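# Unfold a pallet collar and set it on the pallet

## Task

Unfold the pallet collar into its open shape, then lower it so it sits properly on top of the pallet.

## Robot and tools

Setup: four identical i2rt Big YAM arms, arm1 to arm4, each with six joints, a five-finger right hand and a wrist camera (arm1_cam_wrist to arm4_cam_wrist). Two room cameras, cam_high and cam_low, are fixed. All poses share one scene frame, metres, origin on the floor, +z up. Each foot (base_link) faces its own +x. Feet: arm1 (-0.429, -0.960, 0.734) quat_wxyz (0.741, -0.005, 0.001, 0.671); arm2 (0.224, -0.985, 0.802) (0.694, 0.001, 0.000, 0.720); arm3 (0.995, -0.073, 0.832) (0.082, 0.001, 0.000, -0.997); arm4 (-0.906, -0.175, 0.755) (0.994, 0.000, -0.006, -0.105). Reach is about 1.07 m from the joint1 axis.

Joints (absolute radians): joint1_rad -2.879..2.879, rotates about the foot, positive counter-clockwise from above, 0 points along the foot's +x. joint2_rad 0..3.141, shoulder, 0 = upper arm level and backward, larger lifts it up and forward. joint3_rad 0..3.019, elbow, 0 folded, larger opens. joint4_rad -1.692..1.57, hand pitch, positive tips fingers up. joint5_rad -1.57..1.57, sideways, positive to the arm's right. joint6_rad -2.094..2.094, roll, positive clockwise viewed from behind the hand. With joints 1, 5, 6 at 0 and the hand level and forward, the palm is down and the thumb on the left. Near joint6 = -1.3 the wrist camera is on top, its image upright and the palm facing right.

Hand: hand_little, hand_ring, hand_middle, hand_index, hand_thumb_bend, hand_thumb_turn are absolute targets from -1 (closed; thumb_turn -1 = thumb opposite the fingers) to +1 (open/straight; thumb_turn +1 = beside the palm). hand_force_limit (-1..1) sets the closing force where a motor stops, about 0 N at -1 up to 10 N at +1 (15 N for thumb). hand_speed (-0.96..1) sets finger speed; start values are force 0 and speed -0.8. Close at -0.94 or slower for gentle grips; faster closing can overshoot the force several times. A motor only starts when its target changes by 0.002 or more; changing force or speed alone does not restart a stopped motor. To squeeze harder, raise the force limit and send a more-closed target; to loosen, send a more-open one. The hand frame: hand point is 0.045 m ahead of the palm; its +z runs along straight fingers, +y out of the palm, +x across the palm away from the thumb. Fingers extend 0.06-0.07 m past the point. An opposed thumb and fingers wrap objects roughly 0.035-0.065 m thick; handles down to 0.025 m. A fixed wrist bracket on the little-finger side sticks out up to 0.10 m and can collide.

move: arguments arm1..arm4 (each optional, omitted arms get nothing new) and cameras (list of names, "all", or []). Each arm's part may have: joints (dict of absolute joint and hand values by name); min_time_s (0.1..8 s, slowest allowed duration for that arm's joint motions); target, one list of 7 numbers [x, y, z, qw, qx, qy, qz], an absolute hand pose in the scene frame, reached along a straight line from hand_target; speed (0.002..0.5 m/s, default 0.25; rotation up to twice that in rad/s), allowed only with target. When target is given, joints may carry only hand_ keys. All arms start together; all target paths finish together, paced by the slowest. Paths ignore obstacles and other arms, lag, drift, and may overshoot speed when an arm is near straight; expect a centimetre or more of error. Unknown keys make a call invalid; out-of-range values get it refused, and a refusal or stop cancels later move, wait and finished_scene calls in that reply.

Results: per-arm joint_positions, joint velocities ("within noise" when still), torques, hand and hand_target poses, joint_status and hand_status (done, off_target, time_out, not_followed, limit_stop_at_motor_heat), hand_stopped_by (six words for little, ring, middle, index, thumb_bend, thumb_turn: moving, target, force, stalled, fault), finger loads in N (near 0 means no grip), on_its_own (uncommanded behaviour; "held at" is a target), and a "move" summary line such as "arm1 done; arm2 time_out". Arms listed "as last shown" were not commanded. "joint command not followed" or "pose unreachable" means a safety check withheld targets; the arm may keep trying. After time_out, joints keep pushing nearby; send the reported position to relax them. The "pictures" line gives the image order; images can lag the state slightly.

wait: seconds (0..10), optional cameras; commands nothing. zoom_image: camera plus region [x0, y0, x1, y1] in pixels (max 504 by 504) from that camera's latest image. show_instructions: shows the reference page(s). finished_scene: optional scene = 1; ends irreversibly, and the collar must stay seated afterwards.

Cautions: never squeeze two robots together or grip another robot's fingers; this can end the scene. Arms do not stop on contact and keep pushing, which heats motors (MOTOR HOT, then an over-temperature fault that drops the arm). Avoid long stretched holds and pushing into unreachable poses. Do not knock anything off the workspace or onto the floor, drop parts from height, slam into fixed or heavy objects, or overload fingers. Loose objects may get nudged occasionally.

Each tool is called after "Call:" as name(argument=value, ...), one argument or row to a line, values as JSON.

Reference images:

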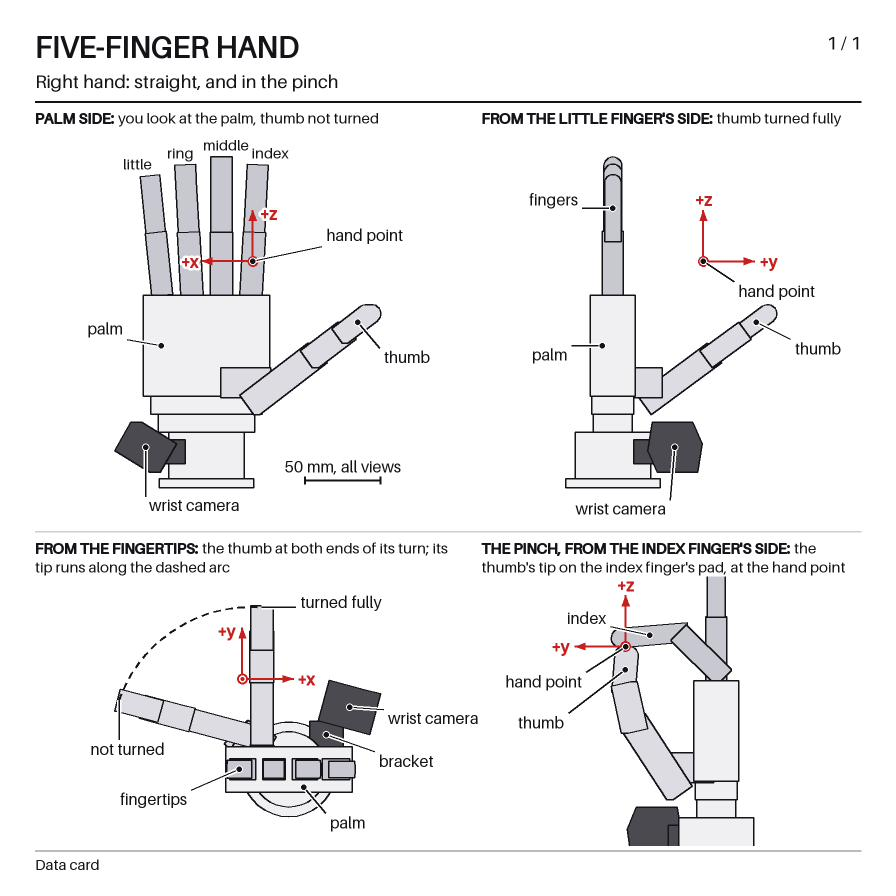

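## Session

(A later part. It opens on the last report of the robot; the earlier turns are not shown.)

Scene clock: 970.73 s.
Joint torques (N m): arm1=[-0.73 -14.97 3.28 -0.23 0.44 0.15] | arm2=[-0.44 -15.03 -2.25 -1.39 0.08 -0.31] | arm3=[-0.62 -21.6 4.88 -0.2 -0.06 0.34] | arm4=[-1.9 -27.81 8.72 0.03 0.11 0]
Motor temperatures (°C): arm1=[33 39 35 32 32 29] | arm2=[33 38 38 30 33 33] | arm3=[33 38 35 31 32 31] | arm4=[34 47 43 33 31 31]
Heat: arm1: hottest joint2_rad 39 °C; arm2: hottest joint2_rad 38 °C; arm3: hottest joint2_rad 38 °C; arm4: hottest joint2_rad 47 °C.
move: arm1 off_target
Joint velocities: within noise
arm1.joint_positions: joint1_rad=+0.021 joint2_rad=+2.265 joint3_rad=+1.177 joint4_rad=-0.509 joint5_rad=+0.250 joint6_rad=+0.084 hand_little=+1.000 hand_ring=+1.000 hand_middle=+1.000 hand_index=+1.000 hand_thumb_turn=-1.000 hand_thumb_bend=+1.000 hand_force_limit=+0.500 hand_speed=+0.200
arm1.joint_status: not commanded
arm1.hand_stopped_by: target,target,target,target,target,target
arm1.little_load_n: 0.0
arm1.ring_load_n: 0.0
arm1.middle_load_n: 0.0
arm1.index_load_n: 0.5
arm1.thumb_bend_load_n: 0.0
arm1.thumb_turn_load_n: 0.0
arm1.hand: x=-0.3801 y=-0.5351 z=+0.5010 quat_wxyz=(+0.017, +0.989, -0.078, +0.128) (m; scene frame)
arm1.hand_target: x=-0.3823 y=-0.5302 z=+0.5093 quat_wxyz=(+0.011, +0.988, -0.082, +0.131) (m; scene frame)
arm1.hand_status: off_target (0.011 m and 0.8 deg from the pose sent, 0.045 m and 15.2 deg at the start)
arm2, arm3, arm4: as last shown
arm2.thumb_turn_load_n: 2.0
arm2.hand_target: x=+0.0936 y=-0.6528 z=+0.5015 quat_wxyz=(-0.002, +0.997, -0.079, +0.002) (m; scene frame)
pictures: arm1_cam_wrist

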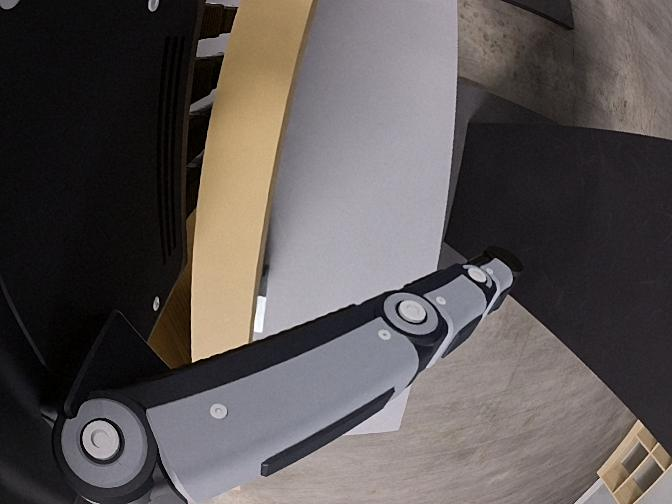

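Call:
move(
  arm1={"target": [-0.41, -0.545, 0.68, 0.0107, 0.9884, -0.0813, 0.1301], "speed": 0.25},
  cameras=["cam_high"],
)

Scene clock: 981.37 s.
Joint torques (N m): arm1=[-1.32 -11.93 3.79 0.28 0.23 0.01] | arm2=[-0.44 -14.97 -2.29 -1.33 0.08 -0.3] | arm3=[-0.56 -22.07 5.04 -0.17 0.01 0.34] | arm4=[-1.85 -27.87 8.73 0.05 0.11 0]
Motor temperatures (°C): arm1=[33 39 35 32 32 29] | arm2=[33 38 37 30 33 33] | arm3=[33 39 34 31 32 31] | arm4=[34 48 43 33 31 31]
Heat: arm1: hottest joint2_rad 39 °C; arm2: hottest joint2_rad 38 °C; arm3: hottest joint2_rad 39 °C; arm4: hottest joint2_rad 48 °C.
move: arm1 not_followed
Joint velocities: within noise
arm1.joint_positions: joint1_rad=+0.028 joint2_rad=+2.159 joint3_rad=+1.132 joint4_rad=-0.576 joint5_rad=+0.250 joint6_rad=+0.096 hand_little=+1.000 hand_ring=+1.000 hand_middle=+1.000 hand_index=+1.000 hand_thumb_turn=-1.000 hand_thumb_bend=+1.000 hand_force_limit=+0.500 hand_speed=+0.200
arm1.joint_status: not commanded
arm1.hand_stopped_by: target,target,target,target,target,target
arm1.little_load_n: 0.0
arm1.ring_load_n: 0.0
arm1.middle_load_n: 0.0
arm1.index_load_n: 0.0
arm1.thumb_bend_load_n: 0.0
arm1.thumb_turn_load_n: 0.0
arm1.on_its_own: joint4_rad is held at -0.575, not at its first target -0.518
arm1.hand: x=-0.3843 y=-0.5429 z=+0.5425 quat_wxyz=(+0.019, +0.988, -0.081, +0.128) (m; scene frame)
arm1.hand_target: x=-0.3840 y=-0.5455 z=+0.5369 quat_wxyz=(+0.023, +0.988, -0.081, +0.128) (m; scene frame)
arm1.hand_status: not_followed (0.140 m and 1.0 deg from the pose sent, 0.182 m and 0.8 deg at the start; pose on its path clipped on 35 of 49 steps)
arm2, arm3: as last shown
arm2.joint_positions: joint1_rad=+0.199 joint2_rad=+2.410 joint3_rad=+0.986 joint4_rad=-0.107 joint5_rad=+0.005 joint6_rad=+0.419 hand_little=+1.000 hand_ring=+1.000 hand_middle=+1.000 hand_index=+1.000 hand_thumb_turn=-1.000 hand_thumb_bend=-0.362 hand_force_limit=+0.950 hand_speed=-0.800
arm2.index_load_n: 0.5
arm2.thumb_bend_load_n: 14.0
arm2.hand: x=+0.0872 y=-0.6332 z=+0.4880 quat_wxyz=(-0.021, +0.996, -0.092, -0.004) (m; scene frame)
arm2.hand_target: x=+0.0941 y=-0.6530 z=+0.5015 quat_wxyz=(-0.001, +0.997, -0.079, +0.002) (m; scene frame)
arm4.joint_positions: joint1_rad=-0.126 joint2_rad=+2.844 joint3_rad=+2.268 joint4_rad=-0.783 joint5_rad=-0.208 joint6_rad=+0.990 hand_little=+1.000 hand_ring=+1.000 hand_middle=+1.000 hand_index=+1.000 hand_thumb_turn=-1.000 hand_thumb_bend=-0.370 hand_force_limit=+0.950 hand_speed=-0.800
arm4.joint_status: not commanded
arm4.hand_stopped_by: target,target,target,target,force,target
arm4.little_load_n: 0.0
arm4.ring_load_n: 0.0
arm4.middle_load_n: 0.0
arm4.index_load_n: 0.0
arm4.thumb_bend_load_n: 15.0
arm4.thumb_turn_load_n: 2.5
arm4.hand: x=-0.1411 y=-0.3299 z=+0.4869 quat_wxyz=(-0.146, +0.132, -0.980, -0.044) (m; scene frame)
arm4.hand_target: x=-0.1197 y=-0.3487 z=+0.5344 quat_wxyz=(-0.173, +0.132, -0.976, -0.025) (m; scene frame)
arm4.hand_status: not commanded
pictures: cam_high
led back after a hold (arm1 arm): the arm was led back toward your command in small steps, so it may still be short of it.
pose unreachable (arm1 arm): on one or more control steps of this call this arm could not follow its commanded pose, so it was not sent that pose on those steps. On the call's last step it was still not sent that pose. It may still have moved: this result reports where it is.
cause: moving toward the commanded pose would bring a part of the arm too close to another arm (the arm4 arm, where that arm stood when this arm was held).

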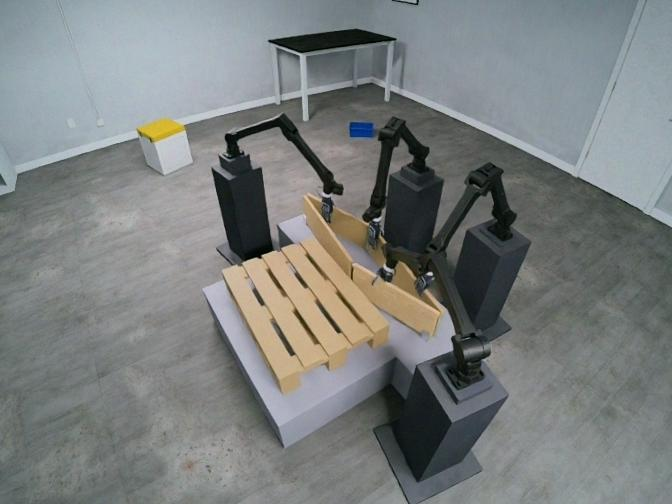

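Call:
move(
  arm1={"target": [-0.388, -0.551, 0.545, -0.1184, 0.9813, -0.0636, 0.1396], "speed": 0.12},
  cameras=["arm1_cam_wrist"],
)

Scene clock: 1006.37 s.
Joint torques (N m): arm1=[0.03 -12.45 2.66 0.84 0.44 -0.18] | arm2=[-0.5 -14.97 -2.3 -1.33 0.08 -0.3] | arm3=[0.03 -21.01 4.86 -0.35 -0.06 0.36] | arm4=[-1.9 -27.99 8.72 0.06 0.11 0]
Motor temperatures (°C): arm1=[33 39 35 32 32 29] | arm2=[32 38 37 30 33 33] | arm3=[33 39 34 31 32 31] | arm4=[34 50 43 33 31 31]
Heat: arm1: hottest joint2_rad 39 °C; arm2: hottest joint2_rad 38 °C; arm3: hottest joint2_rad 39 °C; arm4: hottest joint2_rad 50 °C.
move: arm1 off_target
Joint velocities: within noise
arm1.joint_positions: joint1_rad=+0.034 joint2_rad=+2.041 joint3_rad=+0.874 joint4_rad=-0.171 joint5_rad=+0.272 joint6_rad=+0.069 hand_little=+1.000 hand_ring=+1.000 hand_middle=+1.000 hand_index=+1.000 hand_thumb_turn=-1.000 hand_thumb_bend=+1.000 hand_force_limit=+0.500 hand_speed=+0.200
arm1.joint_status: not commanded
arm1.hand_stopped_by: target,target,target,target,target,target
arm1.little_load_n: 0.0
arm1.ring_load_n: 0.0
arm1.middle_load_n: 0.0
arm1.index_load_n: 0.0
arm1.thumb_bend_load_n: 0.0
arm1.thumb_turn_load_n: 0.0
arm1.hand: x=-0.3817 y=-0.5532 z=+0.5404 quat_wxyz=(-0.111, +0.981, -0.081, +0.138) (m; scene frame)
arm1.hand_target: x=-0.3848 y=-0.5521 z=+0.5450 quat_wxyz=(-0.117, +0.981, -0.067, +0.140) (m; scene frame)
arm1.hand_status: off_target (0.008 m and 2.2 deg from the pose sent, 0.009 m and 15.9 deg at the start)
arm2, arm3, arm4: as last shown
arm2.index_load_n: 0.0
arm2.thumb_turn_load_n: 1.5
arm2.hand_target: x=+0.0941 y=-0.6529 z=+0.5015 quat_wxyz=(-0.001, +0.997, -0.080, +0.002) (m; scene frame)
arm4.middle_load_n: -0.5
arm4.thumb_bend_load_n: 15.5
arm4.hand_target: x=-0.1197 y=-0.3487 z=+0.5343 quat_wxyz=(-0.173, +0.132, -0.976, -0.025) (m; scene frame)
pictures: arm1_cam_wrist

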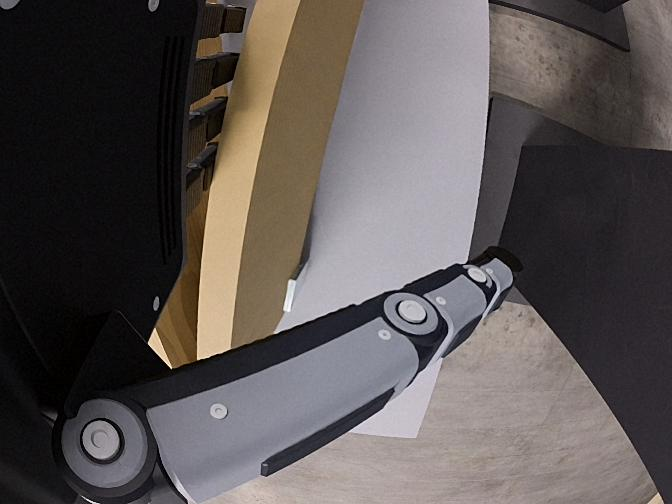

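Call:
move(
  arm1={"target": [-0.388, -0.560, 0.645, -0.1184, 0.9813, -0.0636, 0.1396], "speed": 0.15},
  cameras=["arm1_cam_wrist"],
)

Scene clock: 1008.53 s.
Joint torques (N m): arm1=[-0.21 -10.4 4.81 0.25 0.43 -0.13] | arm2=[-0.44 -14.97 -2.29 -1.33 0.08 -0.3] | arm3=[0.32 -21.36 4.96 -0.18 -0.04 0.4] | arm4=[-1.96 -27.93 8.73 0.06 0.11 0]
Motor temperatures (°C): arm1=[33 39 35 32 32 29] | arm2=[32 38 37 30 33 33] | arm3=[33 39 34 31 32 31] | arm4=[34 50 43 33 31 31]
Heat: arm1: hottest joint2_rad 39 °C; arm2: hottest joint2_rad 38 °C; arm3: hottest joint2_rad 39 °C; arm4: hottest joint2_rad 50 °C.
move: arm1 done
Joint velocities: within noise
arm1.joint_positions: joint1_rad=+0.049 joint2_rad=+1.760 joint3_rad=+0.845 joint4_rad=-0.406 joint5_rad=+0.272 joint6_rad=+0.061 hand_little=+1.000 hand_ring=+1.000 hand_middle=+1.000 hand_index=+1.000 hand_thumb_turn=-1.000 hand_thumb_bend=+1.000 hand_force_limit=+0.500 hand_speed=+0.200
arm1.joint_status: not commanded
arm1.hand_stopped_by: target,target,target,target,target,target
arm1.little_load_n: 0.0
arm1.ring_load_n: 0.0
arm1.middle_load_n: 0.0
arm1.index_load_n: 0.0
arm1.thumb_bend_load_n: 0.0
arm1.thumb_turn_load_n: 0.0
arm1.hand: x=-0.3885 y=-0.5587 z=+0.6414 quat_wxyz=(-0.120, +0.981, -0.071, +0.137) (m; scene frame)
arm1.hand_target: x=-0.3912 y=-0.5593 z=+0.6442 quat_wxyz=(-0.119, +0.981, -0.059, +0.139) (m; scene frame)
arm1.hand_status: done (0.004 m and 0.9 deg from the pose sent, 0.105 m and 2.2 deg at the start)
arm2, arm3, arm4: as last shown
arm2.thumb_turn_load_n: 2.0
arm4.middle_load_n: 0.0
pictures: arm1_cam_wrist

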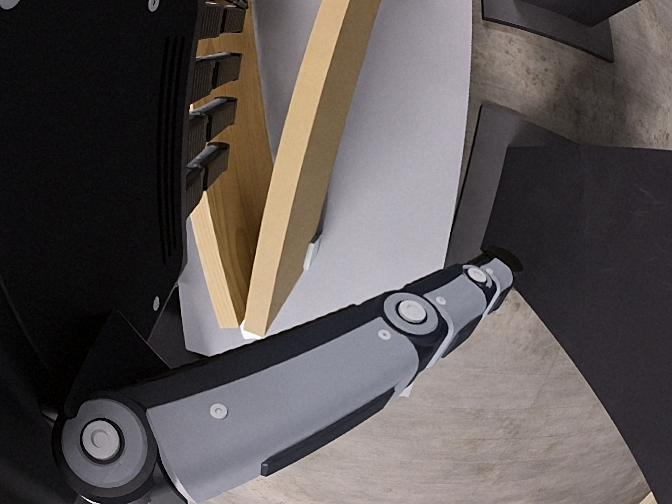

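Call:
move(
  arm1={"target": [-0.41, -0.68, 0.72, -0.1184, 0.9813, -0.0636, 0.1396], "speed": 0.2},
)

Call:
move(
  arm2={"target": [0.0929, -0.6538, 0.519, 0, 0.997, -0.079, -0.002], "speed": 0.05},
  arm3={"target": [0.4963, -0.5707, 0.547, -0.001, -0.994, -0.111, -0.001], "speed": 0.05},
  arm4={"target": [-0.1193, -0.3497, 0.580, -0.174, 0.132, -0.975, -0.026], "speed": 0.05},
  cameras=["all"],
)

Scene clock: 1016.53 s.
Joint torques (N m): arm1=[0.15 -5.48 5.87 0.25 0.47 0.17] | arm2=[-0.5 -14.97 -2.3 -1.31 0.08 -0.3] | arm3=[-0.85 -21.89 4.86 -0.31 -0.11 0.33] | arm4=[-1.9 -27.87 8.72 0.06 0.11 -0.01]
Motor temperatures (°C): arm1=[33 39 35 32 32 29] | arm2=[32 38 37 30 33 33] | arm3=[33 39 34 31 32 31] | arm4=[34 50 43 33 31 31]
Heat: arm1: hottest joint2_rad 39 °C; arm2: hottest joint2_rad 38 °C; arm3: hottest joint2_rad 39 °C; arm4: hottest joint2_rad 50 °C.
move: arm1 done
Joint velocities: within noise
arm1.joint_positions: joint1_rad=+0.092 joint2_rad=+1.292 joint3_rad=+0.580 joint4_rad=-0.619 joint5_rad=+0.284 joint6_rad=+0.087 hand_little=+1.000 hand_ring=+1.000 hand_middle=+1.000 hand_index=+1.000 hand_thumb_turn=-1.000 hand_thumb_bend=+1.000 hand_force_limit=+0.500 hand_speed=+0.200
arm1.joint_status: not commanded
arm1.hand_stopped_by: target,target,target,target,target,target
arm1.little_load_n: 0.0
arm1.ring_load_n: 0.0
arm1.middle_load_n: -0.5
arm1.index_load_n: 0.0
arm1.thumb_bend_load_n: 0.0
arm1.thumb_turn_load_n: 0.0
arm1.hand: x=-0.4062 y=-0.6793 z=+0.7191 quat_wxyz=(-0.119, +0.981, -0.062, +0.139) (m; scene frame)
arm1.hand_target: x=-0.4089 y=-0.6789 z=+0.7206 quat_wxyz=(-0.119, +0.981, -0.064, +0.140) (m; scene frame)
arm1.hand_status: done (0.004 m and 0.2 deg from the pose sent, 0.146 m and 0.9 deg at the start)
arm2, arm3, arm4: as last shown
arm3.thumb_bend_load_n: 14.0
pictures: none

Scene clock: 1018.00 s.
Joint torques (N m): arm1=[-0.03 -5.48 5.9 0.23 0.46 0.15] | arm2=[-0.32 -12.86 -0.51 -0.99 -0.17 -0.22] | arm3=[-0.44 -23.36 5.22 -1.29 0.13 0.36] | arm4=[-2.02 -30.39 8.32 -0.21 -0.17 0.07]
Motor temperatures (°C): arm1=[33 39 35 32 32 29] | arm2=[32 38 37 30 33 33] | arm3=[33 39 34 31 32 31] | arm4=[34 50 42 33 31 31]
Heat: arm1: hottest joint2_rad 39 °C; arm2: hottest joint2_rad 38 °C; arm3: hottest joint2_rad 39 °C; arm4: hottest joint2_rad 50 °C.
move: arm2 off_target; arm3 off_target; arm4 off_target
Joint velocities: within noise
arm1: as last shown
arm1.middle_load_n: 0.0
arm2.joint_positions: joint1_rad=+0.197 joint2_rad=+2.337 joint3_rad=+0.939 joint4_rad=-0.144 joint5_rad=+0.002 joint6_rad=+0.410 hand_little=+1.000 hand_ring=+1.000 hand_middle=+1.000 hand_index=+1.000 hand_thumb_turn=-1.000 hand_thumb_bend=-0.366 hand_force_limit=+0.950 hand_speed=-0.800
arm2.joint_status: not commanded
arm2.hand_stopped_by: target,target,target,target,force,target
arm2.little_load_n: 0.0
arm2.ring_load_n: 0.0
arm2.middle_load_n: 0.0
arm2.index_load_n: 0.0
arm2.thumb_bend_load_n: 0.0
arm2.thumb_turn_load_n: 0.0
arm2.hand: x=+0.0897 y=-0.6421 z=+0.5136 quat_wxyz=(-0.015, +0.996, -0.088, -0.004) (m; scene frame)
arm2.hand_target: x=+0.0939 y=-0.6596 z=+0.5188 quat_wxyz=(+0.004, +0.997, -0.079, -0.001) (m; scene frame)
arm2.hand_status: off_target (0.013 m and 2.0 deg from the pose sent, 0.038 m and 2.8 deg at the start)
arm3.joint_positions: joint1_rad=+0.575 joint2_rad=+2.690 joint3_rad=+1.810 joint4_rad=-0.727 joint5_rad=-0.013 joint6_rad=+2.039 hand_little=+1.000 hand_ring=+1.000 hand_middle=+1.000 hand_index=+1.000 hand_thumb_turn=-1.000 hand_thumb_bend=-0.354 hand_force_limit=+0.950 hand_speed=-0.800
arm3.joint_status: not commanded
arm3.hand_stopped_by: target,target,target,target,force,target
arm3.little_load_n: 0.0
arm3.ring_load_n: 0.0
arm3.middle_load_n: 0.0
arm3.index_load_n: 0.0
arm3.thumb_bend_load_n: 14.0
arm3.thumb_turn_load_n: 1.5
arm3.hand: x=+0.5215 y=-0.5622 z=+0.5010 quat_wxyz=(+0.005, -0.991, -0.135, -0.020) (m; scene frame)
arm3.hand_target: x=+0.4976 y=-0.5720 z=+0.5449 quat_wxyz=(-0.004, -0.994, -0.112, -0.003) (m; scene frame)
arm3.hand_status: off_target (0.053 m and 3.6 deg from the pose sent, 0.072 m and 3.1 deg at the start)
arm4.joint_positions: joint1_rad=-0.126 joint2_rad=+2.803 joint3_rad=+2.236 joint4_rad=-0.815 joint5_rad=-0.198 joint6_rad=+0.982 hand_little=+1.000 hand_ring=+1.000 hand_middle=+1.000 hand_index=+1.000 hand_thumb_turn=-1.000 hand_thumb_bend=-0.370 hand_force_limit=+0.950 hand_speed=-0.800
arm4.joint_status: not commanded
arm4.hand_stopped_by: target,target,target,target,force,target
arm4.little_load_n: 0.0
arm4.ring_load_n: 0.0
arm4.middle_load_n: 0.0
arm4.index_load_n: 0.0
arm4.thumb_bend_load_n: 12.0
arm4.thumb_turn_load_n: 1.0
arm4.hand: x=-0.1479 y=-0.3293 z=+0.5035 quat_wxyz=(-0.134, +0.134, -0.981, -0.044) (m; scene frame)
arm4.hand_target: x=-0.1194 y=-0.3503 z=+0.5765 quat_wxyz=(-0.173, +0.132, -0.976, -0.024) (m; scene frame)
arm4.hand_status: off_target (0.084 m and 5.1 deg from the pose sent, 0.098 m and 3.9 deg at the start)
pictures: arm1_cam_wrist, arm2_cam_wrist, arm3_cam_wrist, arm4_cam_wrist, cam_high, cam_low

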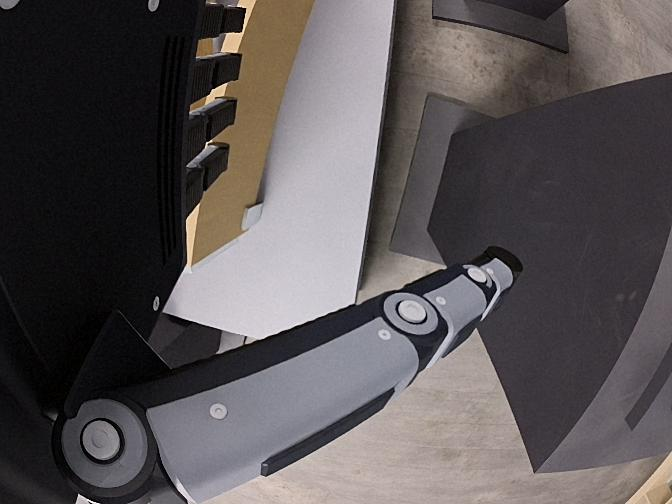

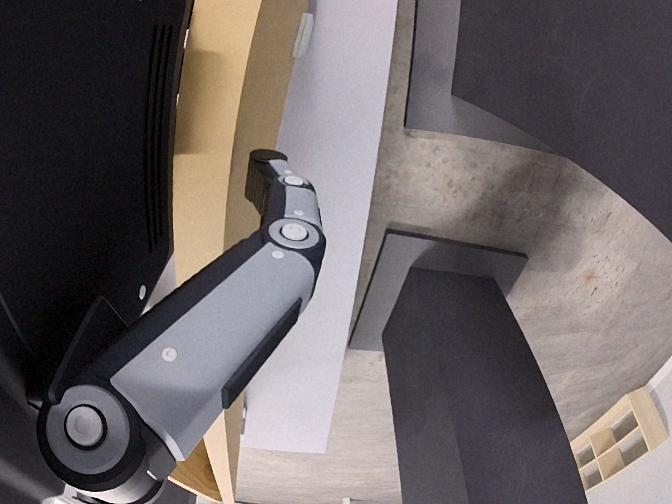

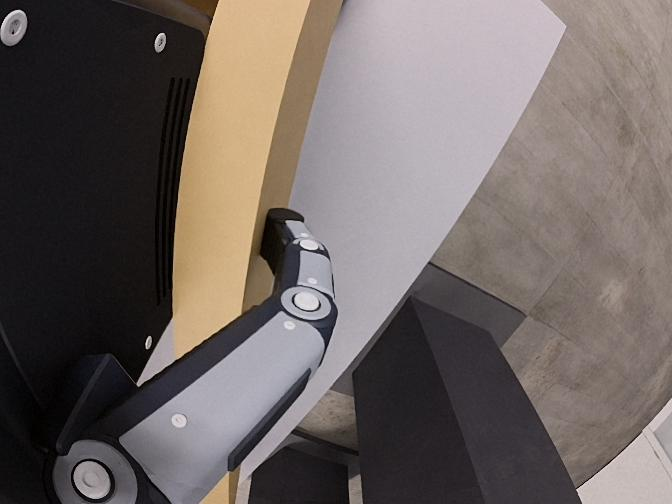

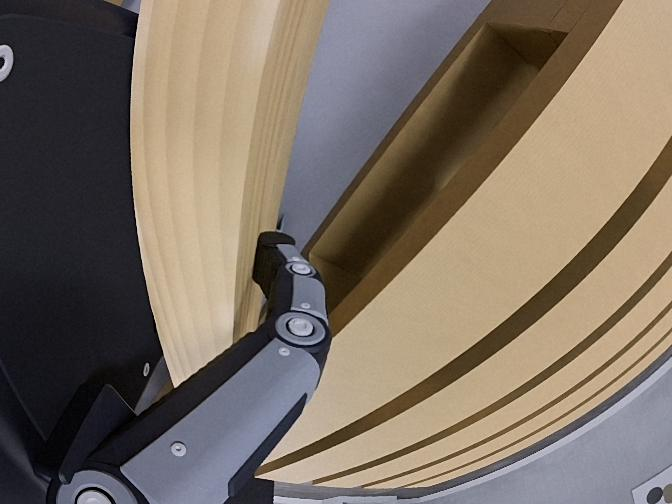

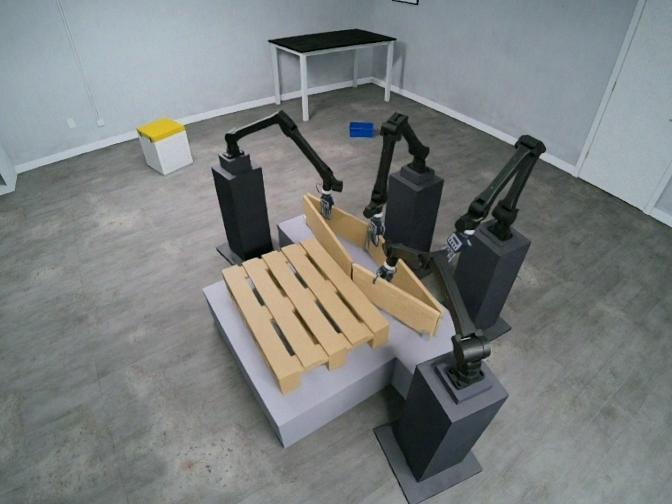

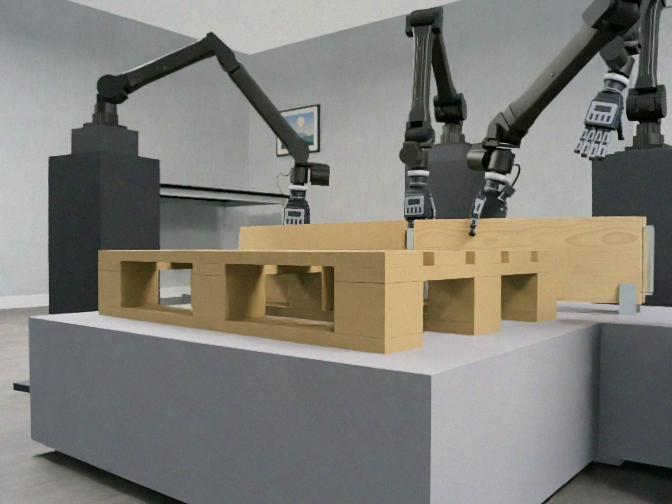

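Call:
zoom_image(
  camera="cam_low",
  region=[400, 180, 672, 330],
)

Call:
zoom_image(
  camera="arm1_cam_wrist",
  region=[150, 0, 450, 360],
)

Scaled by 1.853 from the camera's 672x504 image, which has a finer 960x720 frame.

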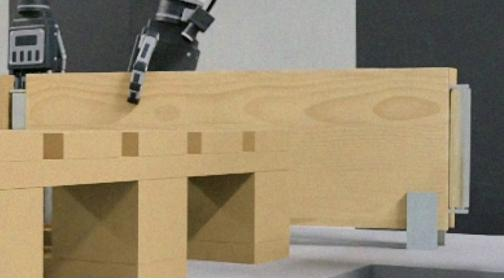

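Scaled by 1.400 from the camera's 672x504 image, which has a finer 960x720 frame.

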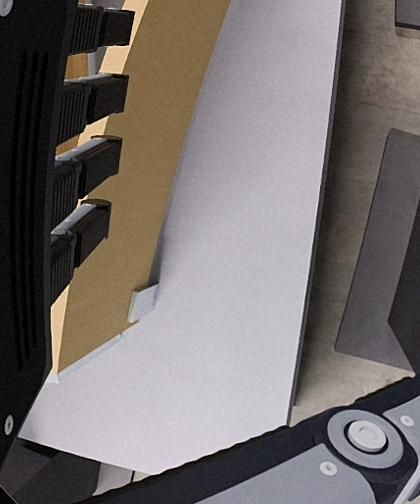

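Call:
move(
  arm3={"target": [0.4963, -0.5707, 0.510, -0.001, -0.994, -0.111, -0.001], "speed": 0.08},
  arm4={"target": [-0.1193, -0.3497, 0.530, -0.174, 0.132, -0.975, -0.026], "speed": 0.08},
  cameras=[],
)

Call:
move(
  arm3={"joints": {"hand_little": 0.0, "hand_ring": 0.0, "hand_middle": 0.0, "hand_index": 0.0, "hand_force_limit": -0.1, "hand_speed": -0.85}},
  cameras=["arm3_cam_wrist"],
)

Scene clock: 1277.43 s.
Joint torques (N m): arm1=[-0.03 -5.42 5.94 0.21 0.47 0.14] | arm2=[-0.32 -12.86 -0.53 -0.99 -0.17 -0.22] | arm3=[-0.38 -18.32 8.46 -0.02 0.39 0.34] | arm4=[-1.96 -24.64 10.81 1.52 -0.31 0.07]
Motor temperatures (°C): arm1=[33 36 37 31 33 29] | arm2=[32 39 36 30 33 33] | arm3=[33 42 35 31 32 31] | arm4=[33 57 42 32 31 31]
Heat: arm1: hottest joint3_rad 37 °C; arm2: hottest joint2_rad 39 °C; arm3: hottest joint2_rad 42 °C; arm4: hottest joint2_rad 57 °C.
move: arm3 off_target; arm4 off_target
Joint velocities: within noise
arm1, arm2: as last shown
arm2.little_load_n: 0.5
arm2.hand_target: x=+0.0939 y=-0.6595 z=+0.5188 quat_wxyz=(+0.004, +0.997, -0.079, -0.001) (m; scene frame)
arm3.joint_positions: joint1_rad=+0.575 joint2_rad=+2.691 joint3_rad=+1.812 joint4_rad=-0.729 joint5_rad=-0.013 joint6_rad=+2.039 hand_little=+1.000 hand_ring=+1.000 hand_middle=+1.000 hand_index=+1.000 hand_thumb_turn=-1.000 hand_thumb_bend=-0.354 hand_force_limit=+0.950 hand_speed=-0.800
arm3.joint_status: not commanded
arm3.hand_stopped_by: target,target,target,target,force,target
arm3.little_load_n: 0.0
arm3.ring_load_n: 0.0
arm3.middle_load_n: 0.0
arm3.index_load_n: 0.0
arm3.thumb_bend_load_n: 13.5
arm3.thumb_turn_load_n: 1.0
arm3.hand: x=+0.5217 y=-0.5620 z=+0.5004 quat_wxyz=(+0.006, -0.991, -0.135, -0.021) (m; scene frame)
arm3.hand_target: x=+0.4969 y=-0.5701 z=+0.5109 quat_wxyz=(-0.001, -0.994, -0.111, -0.001) (m; scene frame)
arm3.hand_status: off_target (0.029 m and 3.7 deg from the pose sent, 0.028 m and 3.6 deg at the start)
arm4.joint_positions: joint1_rad=-0.128 joint2_rad=+2.805 joint3_rad=+2.234 joint4_rad=-0.812 joint5_rad=-0.198 joint6_rad=+0.982 hand_little=+1.000 hand_ring=+1.000 hand_middle=+1.000 hand_index=+1.000 hand_thumb_turn=-1.000 hand_thumb_bend=-0.370 hand_force_limit=+0.950 hand_speed=-0.800
arm4.joint_status: not commanded
arm4.hand_stopped_by: target,target,target,target,force,target
arm4.little_load_n: 0.0
arm4.ring_load_n: 0.0
arm4.middle_load_n: 0.0
arm4.index_load_n: 0.0
arm4.thumb_bend_load_n: 12.0
arm4.thumb_turn_load_n: 0.5
arm4.hand: x=-0.1486 y=-0.3303 z=+0.5019 quat_wxyz=(-0.134, +0.133, -0.981, -0.044) (m; scene frame)
arm4.hand_target: x=-0.1217 y=-0.3500 z=+0.5305 quat_wxyz=(-0.173, +0.131, -0.976, -0.025) (m; scene frame)
arm4.hand_status: off_target (0.045 m and 5.1 deg from the pose sent, 0.044 m and 5.1 deg at the start)
pictures: none
No camera images: "cameras" was empty.

Scene clock: 1280.07 s.
Joint torques (N m): arm1=[-0.15 -5.36 5.87 0.21 0.47 0.15] | arm2=[-0.38 -12.92 -0.51 -0.96 -0.17 -0.21] | arm3=[-0.44 -18.08 8.02 0.06 0.14 0.36] | arm4=[-1.9 -24.53 10.84 1.4 -0.25 0.07]
Motor temperatures (°C): arm1=[33 36 37 31 33 29] | arm2=[32 39 36 30 33 33] | arm3=[33 42 35 30 32 31] | arm4=[33 56 42 32 31 31]
Heat: arm1: hottest joint3_rad 37 °C; arm2: hottest joint2_rad 39 °C; arm3: hottest joint2_rad 42 °C; arm4: hottest joint2_rad 56 °C.
move: arm3 off_target
Joint velocities: within noise
arm1, arm2, arm4: as last shown
arm2.joint_positions: joint1_rad=+0.197 joint2_rad=+2.337 joint3_rad=+0.939 joint4_rad=-0.144 joint5_rad=+0.004 joint6_rad=+0.410 hand_little=+1.000 hand_ring=+1.000 hand_middle=+1.000 hand_index=+1.000 hand_thumb_turn=-1.000 hand_thumb_bend=-0.366 hand_force_limit=+0.950 hand_speed=-0.800
arm2.little_load_n: 0.0
arm2.hand: x=+0.0900 y=-0.6421 z=+0.5135 quat_wxyz=(-0.015, +0.996, -0.088, -0.003) (m; scene frame)
arm2.hand_target: x=+0.0942 y=-0.6595 z=+0.5187 quat_wxyz=(+0.004, +0.997, -0.079, +0.000) (m; scene frame)
arm3.joint_positions: joint1_rad=+0.575 joint2_rad=+2.691 joint3_rad=+1.812 joint4_rad=-0.731 joint5_rad=-0.007 joint6_rad=+2.039 hand_little=+0.851 hand_ring=+0.877 hand_middle=+0.891 hand_index=+0.866 hand_thumb_turn=-1.000 hand_thumb_bend=-0.353 hand_force_limit=-0.100 hand_speed=-0.850
arm3.joint_status: hand_little off_target (ended at +0.851, target +0.000); hand_ring off_target (ended at +0.877, target +0.000); hand_middle off_target (ended at +0.891, target +0.000); hand_index off_target (ended at +0.866, target +0.000); the others done
arm3.hand_stopped_by: force,force,force,force,force,target
arm3.little_load_n: 4.5
arm3.ring_load_n: 1.0
arm3.middle_load_n: 0.0
arm3.index_load_n: 6.0
arm3.thumb_bend_load_n: 16.5
arm3.thumb_turn_load_n: 1.0
arm3.hand: x=+0.5212 y=-0.5608 z=+0.5001 quat_wxyz=(+0.009, -0.991, -0.135, -0.020) (m; scene frame)
arm3.hand_target: x=+0.4971 y=-0.5694 z=+0.5107 quat_wxyz=(-0.001, -0.994, -0.111, -0.002) (m; scene frame)
arm3.hand_status: not commanded
arm4.joint_positions: joint1_rad=-0.128 joint2_rad=+2.805 joint3_rad=+2.234 joint4_rad=-0.809 joint5_rad=-0.200 joint6_rad=+0.982 hand_little=+1.000 hand_ring=+1.000 hand_middle=+1.000 hand_index=+1.000 hand_thumb_turn=-1.000 hand_thumb_bend=-0.370 hand_force_limit=+0.950 hand_speed=-0.800
arm4.thumb_bend_load_n: 12.5
arm4.hand: x=-0.1478 y=-0.3303 z=+0.5022 quat_wxyz=(-0.136, +0.134, -0.981, -0.044) (m; scene frame)
arm4.hand_target: x=-0.1212 y=-0.3492 z=+0.5309 quat_wxyz=(-0.174, +0.132, -0.976, -0.025) (m; scene frame)
pictures: arm3_cam_wrist

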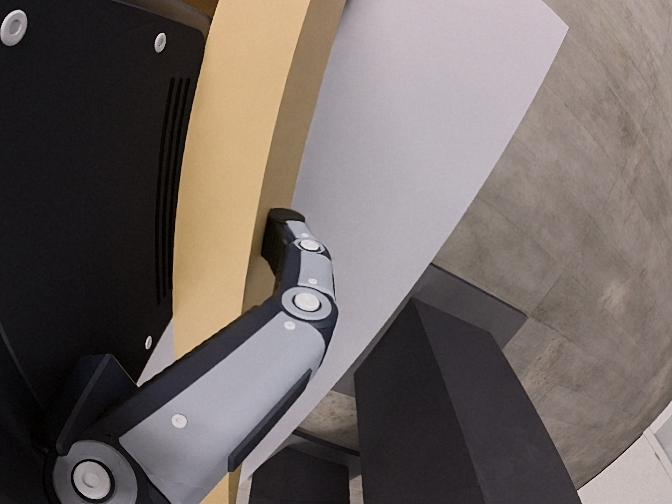

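Call:
move(
  arm3={"target": [0.4963, -0.5707, 0.575, -0.001, -0.994, -0.111, -0.001], "speed": 0.08},
  cameras=["arm3_cam_wrist", "cam_low"],
)

Scene clock: 1283.20 s.
Joint torques (N m): arm1=[-0.09 -5.36 5.93 0.23 0.47 0.14] | arm2=[-0.26 -12.92 -0.49 -0.96 -0.17 -0.22] | arm3=[0.15 -22.53 5.29 -1.02 0.15 0.29] | arm4=[-1.96 -24.64 10.84 1.39 -0.23 0.08]
Motor temperatures (°C): arm1=[33 36 37 31 33 29] | arm2=[32 39 36 30 33 33] | arm3=[33 43 35 30 32 31] | arm4=[33 55 43 32 31 31]
Heat: arm1: hottest joint3_rad 37 °C; arm2: hottest joint2_rad 39 °C; arm3: hottest joint2_rad 43 °C; arm4: hottest joint2_rad 55 °C.
move: arm3 off_target
Joint velocities: within noise
arm1, arm2, arm4: as last shown
arm3.joint_positions: joint1_rad=+0.578 joint2_rad=+2.633 joint3_rad=+1.776 joint4_rad=-0.766 joint5_rad=-0.005 joint6_rad=+2.043 hand_little=+0.851 hand_ring=+0.877 hand_middle=+0.891 hand_index=+0.865 hand_thumb_turn=-1.000 hand_thumb_bend=-0.353 hand_force_limit=-0.100 hand_speed=-0.850
arm3.joint_status: not commanded
arm3.hand_stopped_by: force,force,force,force,force,target
arm3.little_load_n: 4.5
arm3.ring_load_n: 0.0
arm3.middle_load_n: 0.0
arm3.index_load_n: 4.5
arm3.thumb_bend_load_n: 11.5
arm3.thumb_turn_load_n: 1.0
arm3.hand: x=+0.5246 y=-0.5598 z=+0.5266 quat_wxyz=(+0.013, -0.990, -0.135, -0.024) (m; scene frame)
arm3.hand_target: x=+0.4960 y=-0.5710 z=+0.5733 quat_wxyz=(-0.002, -0.994, -0.111, +0.000) (m; scene frame)
arm3.hand_status: off_target (0.057 m and 4.2 deg from the pose sent, 0.080 m and 3.7 deg at the start)
arm4.joint_positions: joint1_rad=-0.128 joint2_rad=+2.805 joint3_rad=+2.234 joint4_rad=-0.810 joint5_rad=-0.201 joint6_rad=+0.982 hand_little=+1.000 hand_ring=+1.000 hand_middle=+1.000 hand_index=+1.000 hand_thumb_turn=-1.000 hand_thumb_bend=-0.370 hand_force_limit=+0.950 hand_speed=-0.800
arm4.thumb_turn_load_n: 1.0
arm4.hand: x=-0.1481 y=-0.3299 z=+0.5023 quat_wxyz=(-0.135, +0.134, -0.981, -0.045) (m; scene frame)
arm4.hand_target: x=-0.1215 y=-0.3489 z=+0.5309 quat_wxyz=(-0.173, +0.132, -0.976, -0.026) (m; scene frame)
pictures: arm3_cam_wrist, cam_low

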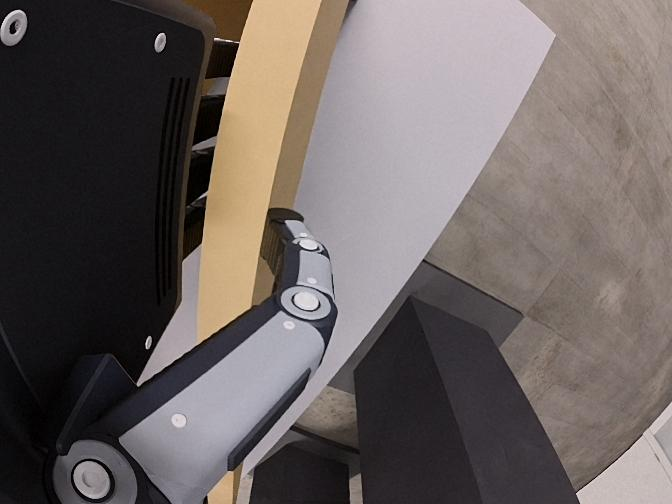

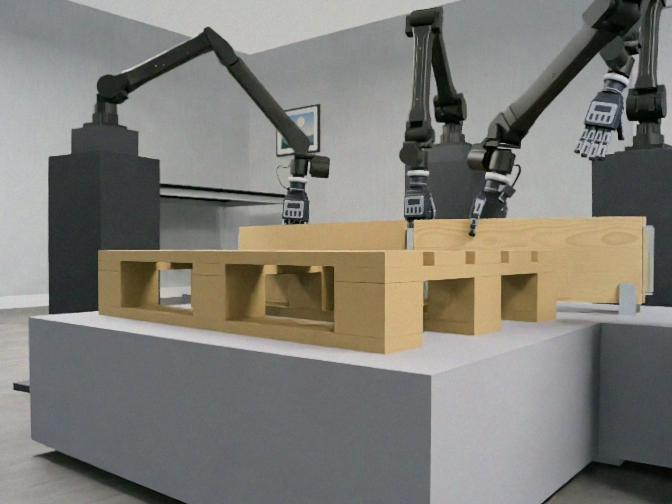

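Call:
move(
  arm2={"joints": {"hand_thumb_bend": 1, "hand_speed": 0.2}},
  arm3={"joints": {"hand_thumb_bend": 1, "hand_little": 1, "hand_ring": 1, "hand_middle": 1, "hand_index": 1, "hand_speed": 0.2}},
  arm4={"joints": {"hand_thumb_bend": 1, "hand_speed": 0.2}},
  cameras=[],
)

Call:
move(
  arm2={"target": [0.090, -0.630, 0.68, 0, 0.997, -0.079, 0], "speed": 0.25},
  arm3={"target": [0.515, -0.555, 0.68, 0, -0.9905, -0.1374, 0], "speed": 0.25},
  arm4={"target": [-0.130, -0.345, 0.68, 0.172, -0.133, 0.976, 0.023], "speed": 0.25},
  cameras=["cam_high", "arm2_cam_wrist", "arm3_cam_wrist", "arm4_cam_wrist"],
)

Scene clock: 1302.20 s.
Joint torques (N m): arm1=[-0.21 -5.3 5.98 0.23 0.47 0.14] | arm2=[-0.38 -12.92 -0.5 -0.95 -0.17 -0.21] | arm3=[0.38 -19.31 6.04 -0.58 0.06 0.11] | arm4=[-1.14 -24.7 10.88 0.91 -0.24 0.07]
Motor temperatures (°C): arm1=[33 36 37 31 33 29] | arm2=[32 39 36 30 33 33] | arm3=[33 43 35 30 32 31] | arm4=[33 51 44 32 31 31]
Heat: arm1: hottest joint3_rad 37 °C; arm2: hottest joint2_rad 39 °C; arm3: hottest joint2_rad 43 °C; arm4: hottest joint2_rad 51 °C.
move: arm2 done; arm3 done; arm4 done
Joint velocities: within noise
arm1: as last shown
arm2.joint_positions: joint1_rad=+0.197 joint2_rad=+2.337 joint3_rad=+0.939 joint4_rad=-0.145 joint5_rad=+0.002 joint6_rad=+0.410 hand_little=+1.000 hand_ring=+1.000 hand_middle=+1.000 hand_index=+1.000 hand_thumb_turn=-1.000 hand_thumb_bend=+1.000 hand_force_limit=+0.950 hand_speed=+0.200
arm2.joint_status: all done
arm2.hand_stopped_by: target,target,target,target,target,target
arm2.little_load_n: 0.0
arm2.ring_load_n: 0.0
arm2.middle_load_n: 0.0
arm2.index_load_n: 0.0
arm2.thumb_bend_load_n: 0.0
arm2.thumb_turn_load_n: 0.0
arm2.hand: x=+0.0898 y=-0.6425 z=+0.5136 quat_wxyz=(-0.014, +0.996, -0.088, -0.004) (m; scene frame)
arm2.hand_target: x=+0.0939 y=-0.6598 z=+0.5188 quat_wxyz=(+0.005, +0.997, -0.079, -0.001) (m; scene frame)
arm2.hand_status: not commanded
arm3.joint_positions: joint1_rad=+0.569 joint2_rad=+2.584 joint3_rad=+1.776 joint4_rad=-0.783 joint5_rad=+0.004 joint6_rad=+2.064 hand_little=+1.000 hand_ring=+1.000 hand_middle=+1.000 hand_index=+1.000 hand_thumb_turn=-1.000 hand_thumb_bend=+1.000 hand_force_limit=-0.100 hand_speed=+0.200
arm3.joint_status: all done
arm3.hand_stopped_by: target,target,target,target,target,target
arm3.little_load_n: 0.0
arm3.ring_load_n: 0.0
arm3.middle_load_n: 0.0
arm3.index_load_n: 0.0
arm3.thumb_bend_load_n: 0.0
arm3.thumb_turn_load_n: 0.0
arm3.hand: x=+0.5056 y=-0.5646 z=+0.5579 quat_wxyz=(+0.008, -0.993, -0.120, -0.008) (m; scene frame)
arm3.hand_target: x=+0.4959 y=-0.5665 z=+0.5723 quat_wxyz=(+0.005, -0.994, -0.110, -0.003) (m; scene frame)
arm3.hand_status: not commanded
arm4.joint_positions: joint1_rad=-0.140 joint2_rad=+2.805 joint3_rad=+2.236 joint4_rad=-0.795 joint5_rad=-0.201 joint6_rad=+0.982 hand_little=+1.000 hand_ring=+1.000 hand_middle=+1.000 hand_index=+1.000 hand_thumb_turn=-1.000 hand_thumb_bend=+1.000 hand_force_limit=+0.950 hand_speed=+0.200
arm4.joint_status: all done
arm4.hand_stopped_by: target,target,target,target,target,target
arm4.little_load_n: 0.0
arm4.ring_load_n: 0.0
arm4.middle_load_n: 0.0
arm4.index_load_n: 0.0
arm4.thumb_bend_load_n: 0.0
arm4.thumb_turn_load_n: 0.0
arm4.hand: x=-0.1459 y=-0.3407 z=+0.5036 quat_wxyz=(-0.143, +0.128, -0.981, -0.041) (m; scene frame)
arm4.hand_target: x=-0.1223 y=-0.3563 z=+0.5315 quat_wxyz=(-0.174, +0.128, -0.976, -0.025) (m; scene frame)
arm4.hand_status: not commanded
pictures: none
No camera images: "cameras" was empty.

Scene clock: 1303.67 s.
Joint torques (N m): arm1=[-0.21 -5.25 5.93 0.23 0.46 0.14] | arm2=[-0.73 -11.28 6.3 -0.44 0.04 -0.12] | arm3=[-0.26 -17.9 6.04 -0.73 -0.09 -0.14] | arm4=[-0.56 -23.47 8.29 -0.03 0 0.08]
Motor temperatures (°C): arm1=[33 36 37 31 33 29] | arm2=[32 39 36 30 33 33] | arm3=[33 43 35 30 32 31] | arm4=[33 51 44 32 31 31]
Heat: arm1: hottest joint3_rad 37 °C; arm2: hottest joint2_rad 39 °C; arm3: hottest joint2_rad 43 °C; arm4: hottest joint2_rad 51 °C.
move: arm2 off_target; arm3 done; arm4 done
Joint velocities: within noise
arm1: as last shown
arm2.joint_positions: joint1_rad=+0.199 joint2_rad=+1.921 joint3_rad=+0.902 joint4_rad=-0.579 joint5_rad=+0.002 joint6_rad=+0.394 hand_little=+1.000 hand_ring=+1.000 hand_middle=+1.000 hand_index=+1.000 hand_thumb_turn=-1.000 hand_thumb_bend=+1.000 hand_force_limit=+0.950 hand_speed=+0.200
arm2.joint_status: not commanded
arm2.hand_stopped_by: target,target,target,target,target,target
arm2.little_load_n: 0.0
arm2.ring_load_n: 0.0
arm2.middle_load_n: 0.0
arm2.index_load_n: 0.0
arm2.thumb_bend_load_n: 0.0
arm2.thumb_turn_load_n: 0.0
arm2.hand: x=+0.0898 y=-0.6417 z=+0.6736 quat_wxyz=(+0.012, +0.997, -0.079, +0.005) (m; scene frame)
arm2.hand_target: x=+0.0901 y=-0.6326 z=+0.6797 quat_wxyz=(+0.006, +0.997, -0.078, +0.002) (m; scene frame)
arm2.hand_status: off_target (0.013 m and 1.5 deg from the pose sent, 0.167 m and 2.0 deg at the start)
arm3.joint_positions: joint1_rad=+0.567 joint2_rad=+2.334 joint3_rad=+1.637 joint4_rad=-0.862 joint5_rad=+0.004 joint6_rad=+2.047 hand_little=+1.000 hand_ring=+1.000 hand_middle=+1.000 hand_index=+1.000 hand_thumb_turn=-1.000 hand_thumb_bend=+1.000 hand_force_limit=-0.100 hand_speed=+0.200
arm3.joint_status: not commanded
arm3.hand_stopped_by: target,target,target,target,target,target
arm3.little_load_n: -0.5
arm3.ring_load_n: 0.0
arm3.middle_load_n: 0.0
arm3.index_load_n: 0.0
arm3.thumb_bend_load_n: 0.0
arm3.thumb_turn_load_n: 0.0
arm3.hand: x=+0.5126 y=-0.5579 z=+0.6744 quat_wxyz=(-0.001, -0.992, -0.128, +0.004) (m; scene frame)
arm3.hand_target: x=+0.5124 y=-0.5554 z=+0.6805 quat_wxyz=(+0.000, -0.991, -0.133, +0.001) (m; scene frame)
arm3.hand_status: done (0.007 m and 1.2 deg from the pose sent, 0.123 m and 2.4 deg at the start)
arm4.joint_positions: joint1_rad=-0.137 joint2_rad=+2.524 joint3_rad=+2.167 joint4_rad=-0.922 joint5_rad=-0.200 joint6_rad=+0.982 hand_little=+1.000 hand_ring=+1.000 hand_middle=+1.000 hand_index=+1.000 hand_thumb_turn=-1.000 hand_thumb_bend=+1.000 hand_force_limit=+0.950 hand_speed=+0.200
arm4.joint_status: not commanded
arm4.hand_stopped_by: target,target,target,target,target,target
arm4.little_load_n: 0.0
arm4.ring_load_n: 0.0
arm4.middle_load_n: 0.0
arm4.index_load_n: 0.0
arm4.thumb_bend_load_n: 0.0
arm4.thumb_turn_load_n: 0.0
arm4.hand: x=-0.1242 y=-0.3467 z=+0.6833 quat_wxyz=(-0.179, +0.133, -0.974, -0.021) (m; scene frame)
arm4.hand_target: x=-0.1281 y=-0.3433 z=+0.6793 quat_wxyz=(-0.171, +0.134, -0.976, -0.023) (m; scene frame)
arm4.hand_status: done (0.007 m and 0.9 deg from the pose sent, 0.177 m and 4.0 deg at the start)
pictures: arm2_cam_wrist, arm3_cam_wrist, arm4_cam_wrist, cam_high

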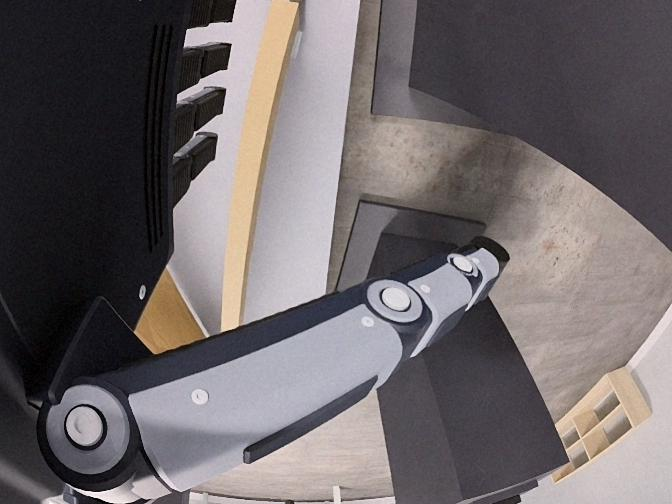

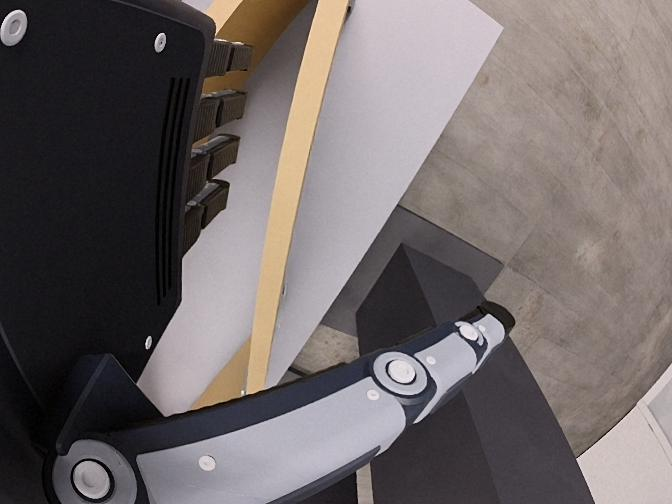

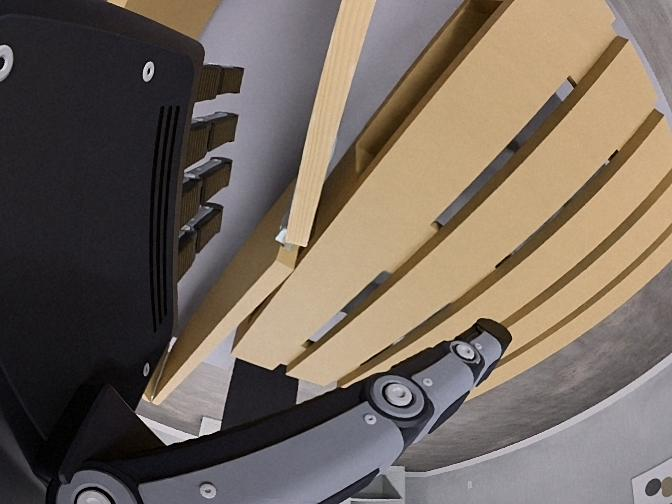

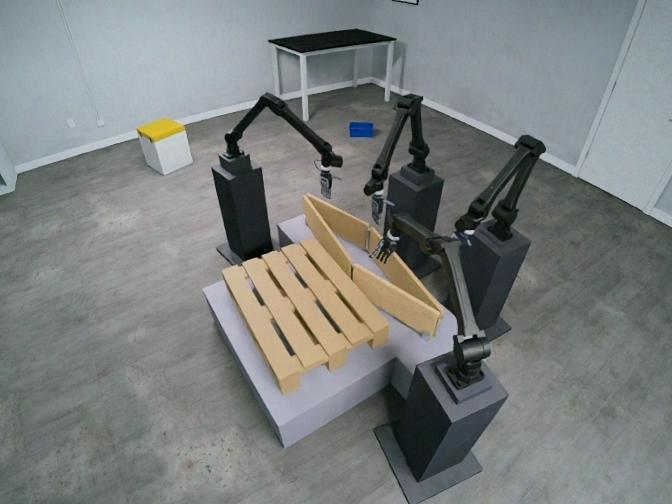

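Call:
move(
  arm1={"joints": {"hand_little": 0.16, "hand_ring": 0.16, "hand_middle": 0.16, "hand_index": 0.16, "hand_thumb_turn": 1, "hand_speed": 0.2, "hand_force_limit": 0.95}},
  arm2={"joints": {"hand_little": 0.16, "hand_ring": 0.16, "hand_middle": 0.16, "hand_index": 0.16, "hand_thumb_turn": 1, "hand_speed": 0.2, "hand_force_limit": 0.95}},
  arm3={"joints": {"joint6_rad": -0.65, "hand_little": 0.16, "hand_ring": 0.16, "hand_middle": 0.16, "hand_index": 0.16, "hand_thumb_turn": 1, "hand_speed": 0.2, "hand_force_limit": 0.95}, "min_time_s": 3},
  arm4={"target": [-0.45, -0.08, 0.85, 0.0, -0.133, 0.991, 0.0], "speed": 0.3},
  cameras=["arm3_cam_wrist", "arm2_cam_wrist"],
)

Scene clock: 1316.40 s.
Joint torques (N m): arm1=[-0.26 -5.42 5.91 0.28 0.44 0.13] | arm2=[-0.79 -11.34 6.3 -0.38 0.02 -0.12] | arm3=[0.62 -18.55 6.15 -0.62 -0.06 -0.22] | arm4=[-1.55 -12.04 7.58 -0.47 0.1 0.22]
Motor temperatures (°C): arm1=[33 36 37 31 33 29] | arm2=[32 39 37 30 33 33] | arm3=[33 42 35 30 32 31] | arm4=[33 49 43 32 31 31]
Heat: arm1: hottest joint3_rad 37 °C; arm2: hottest joint2_rad 39 °C; arm3: hottest joint2_rad 42 °C; arm4: hottest joint2_rad 49 °C.
move: arm1 done; arm2 done; arm3 done; arm4 off_target
Joint velocities: within noise
arm1.joint_positions: joint1_rad=+0.092 joint2_rad=+1.292 joint3_rad=+0.580 joint4_rad=-0.621 joint5_rad=+0.284 joint6_rad=+0.089 hand_little=+0.160 hand_ring=+0.160 hand_middle=+0.160 hand_index=+0.160 hand_thumb_turn=+1.000 hand_thumb_bend=+1.000 hand_force_limit=+0.950 hand_speed=+0.200
arm1.joint_status: all done
arm1.hand_stopped_by: target,target,target,target,target,target
arm1.little_load_n: 0.0
arm1.ring_load_n: 0.0
arm1.middle_load_n: 0.0
arm1.index_load_n: 0.0
arm1.thumb_bend_load_n: 0.0
arm1.thumb_turn_load_n: 0.0
arm1.hand: x=-0.4063 y=-0.6797 z=+0.7190 quat_wxyz=(-0.119, +0.981, -0.063, +0.139) (m; scene frame)
arm1.hand_target: x=-0.4089 y=-0.6787 z=+0.7206 quat_wxyz=(-0.119, +0.981, -0.064, +0.140) (m; scene frame)
arm1.hand_status: not commanded
arm2.joint_positions: joint1_rad=+0.199 joint2_rad=+1.921 joint3_rad=+0.902 joint4_rad=-0.581 joint5_rad=+0.002 joint6_rad=+0.394 hand_little=+0.160 hand_ring=+0.160 hand_middle=+0.160 hand_index=+0.160 hand_thumb_turn=+1.000 hand_thumb_bend=+1.000 hand_force_limit=+0.950 hand_speed=+0.200
arm2.joint_status: all done
arm2.hand_stopped_by: target,target,target,target,target,target
arm2.little_load_n: 0.0
arm2.ring_load_n: 0.0
arm2.middle_load_n: 0.0
arm2.index_load_n: 0.0
arm2.thumb_bend_load_n: 0.0
arm2.thumb_turn_load_n: 0.0
arm2.hand: x=+0.0899 y=-0.6421 z=+0.6737 quat_wxyz=(+0.013, +0.997, -0.079, +0.005) (m; scene frame)
arm2.hand_target: x=+0.0901 y=-0.6325 z=+0.6797 quat_wxyz=(+0.006, +0.997, -0.078, +0.002) (m; scene frame)
arm2.hand_status: not commanded
arm3.joint_positions: joint1_rad=+0.572 joint2_rad=+2.334 joint3_rad=+1.637 joint4_rad=-0.866 joint5_rad=-0.007 joint6_rad=-0.633 hand_little=+0.160 hand_ring=+0.160 hand_middle=+0.160 hand_index=+0.160 hand_thumb_turn=+1.000 hand_thumb_bend=+1.000 hand_force_limit=+0.950 hand_speed=+0.200
arm3.joint_status: all done
arm3.hand_stopped_by: target,target,target,target,target,target
arm3.little_load_n: 0.0
arm3.ring_load_n: 0.0
arm3.middle_load_n: 0.0
arm3.index_load_n: 0.0
arm3.thumb_bend_load_n: 0.0
arm3.thumb_turn_load_n: 0.0
arm3.hand: x=+0.5733 y=-0.4422 z=+0.6736 quat_wxyz=(-0.001, -0.100, -0.995, +0.005) (m; scene frame)
arm3.hand_target: x=+0.5711 y=-0.4394 z=+0.6802 quat_wxyz=(-0.003, -0.095, -0.995, +0.004) (m; scene frame)
arm3.hand_status: not commanded
arm4.joint_positions: joint1_rad=+0.286 joint2_rad=+1.585 joint3_rad=+1.197 joint4_rad=-1.177 joint5_rad=+0.001 joint6_rad=+1.347 hand_little=+1.000 hand_ring=+1.000 hand_middle=+1.000 hand_index=+1.000 hand_thumb_turn=-1.000 hand_thumb_bend=+1.000 hand_force_limit=+0.950 hand_speed=+0.200
arm4.joint_status: not commanded
arm4.hand_stopped_by: target,target,target,target,target,target
arm4.little_load_n: 0.0
arm4.ring_load_n: 0.0
arm4.middle_load_n: 0.0
arm4.index_load_n: 0.0
arm4.thumb_bend_load_n: 0.0
arm4.thumb_turn_load_n: 0.0
arm4.hand: x=-0.4460 y=-0.0742 z=+0.8561 quat_wxyz=(-0.009, +0.149, -0.989, +0.003) (m; scene frame)
arm4.hand_target: x=-0.4495 y=-0.0791 z=+0.8538 quat_wxyz=(-0.001, +0.137, -0.991, +0.004) (m; scene frame)
arm4.hand_status: off_target (0.009 m and 2.2 deg from the pose sent, 0.453 m and 20.8 deg at the start)
pictures: arm2_cam_wrist, arm3_cam_wrist

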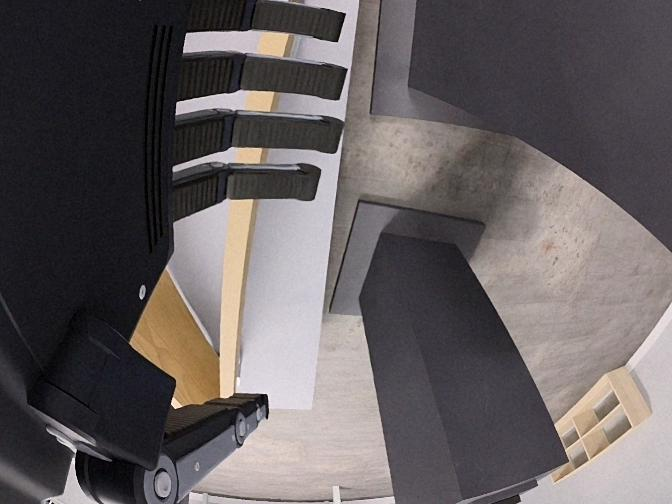

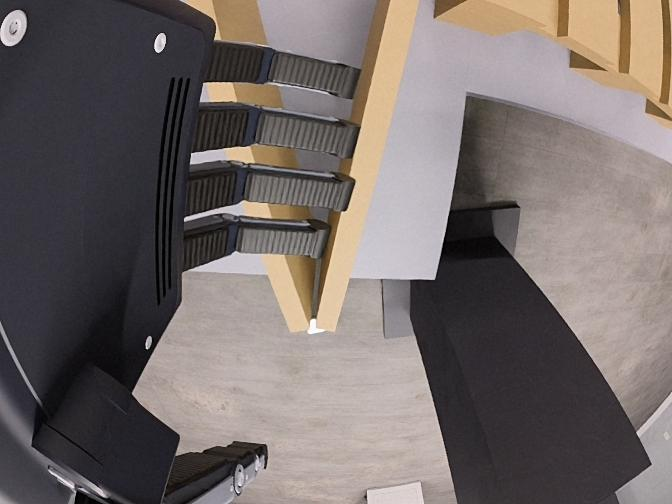

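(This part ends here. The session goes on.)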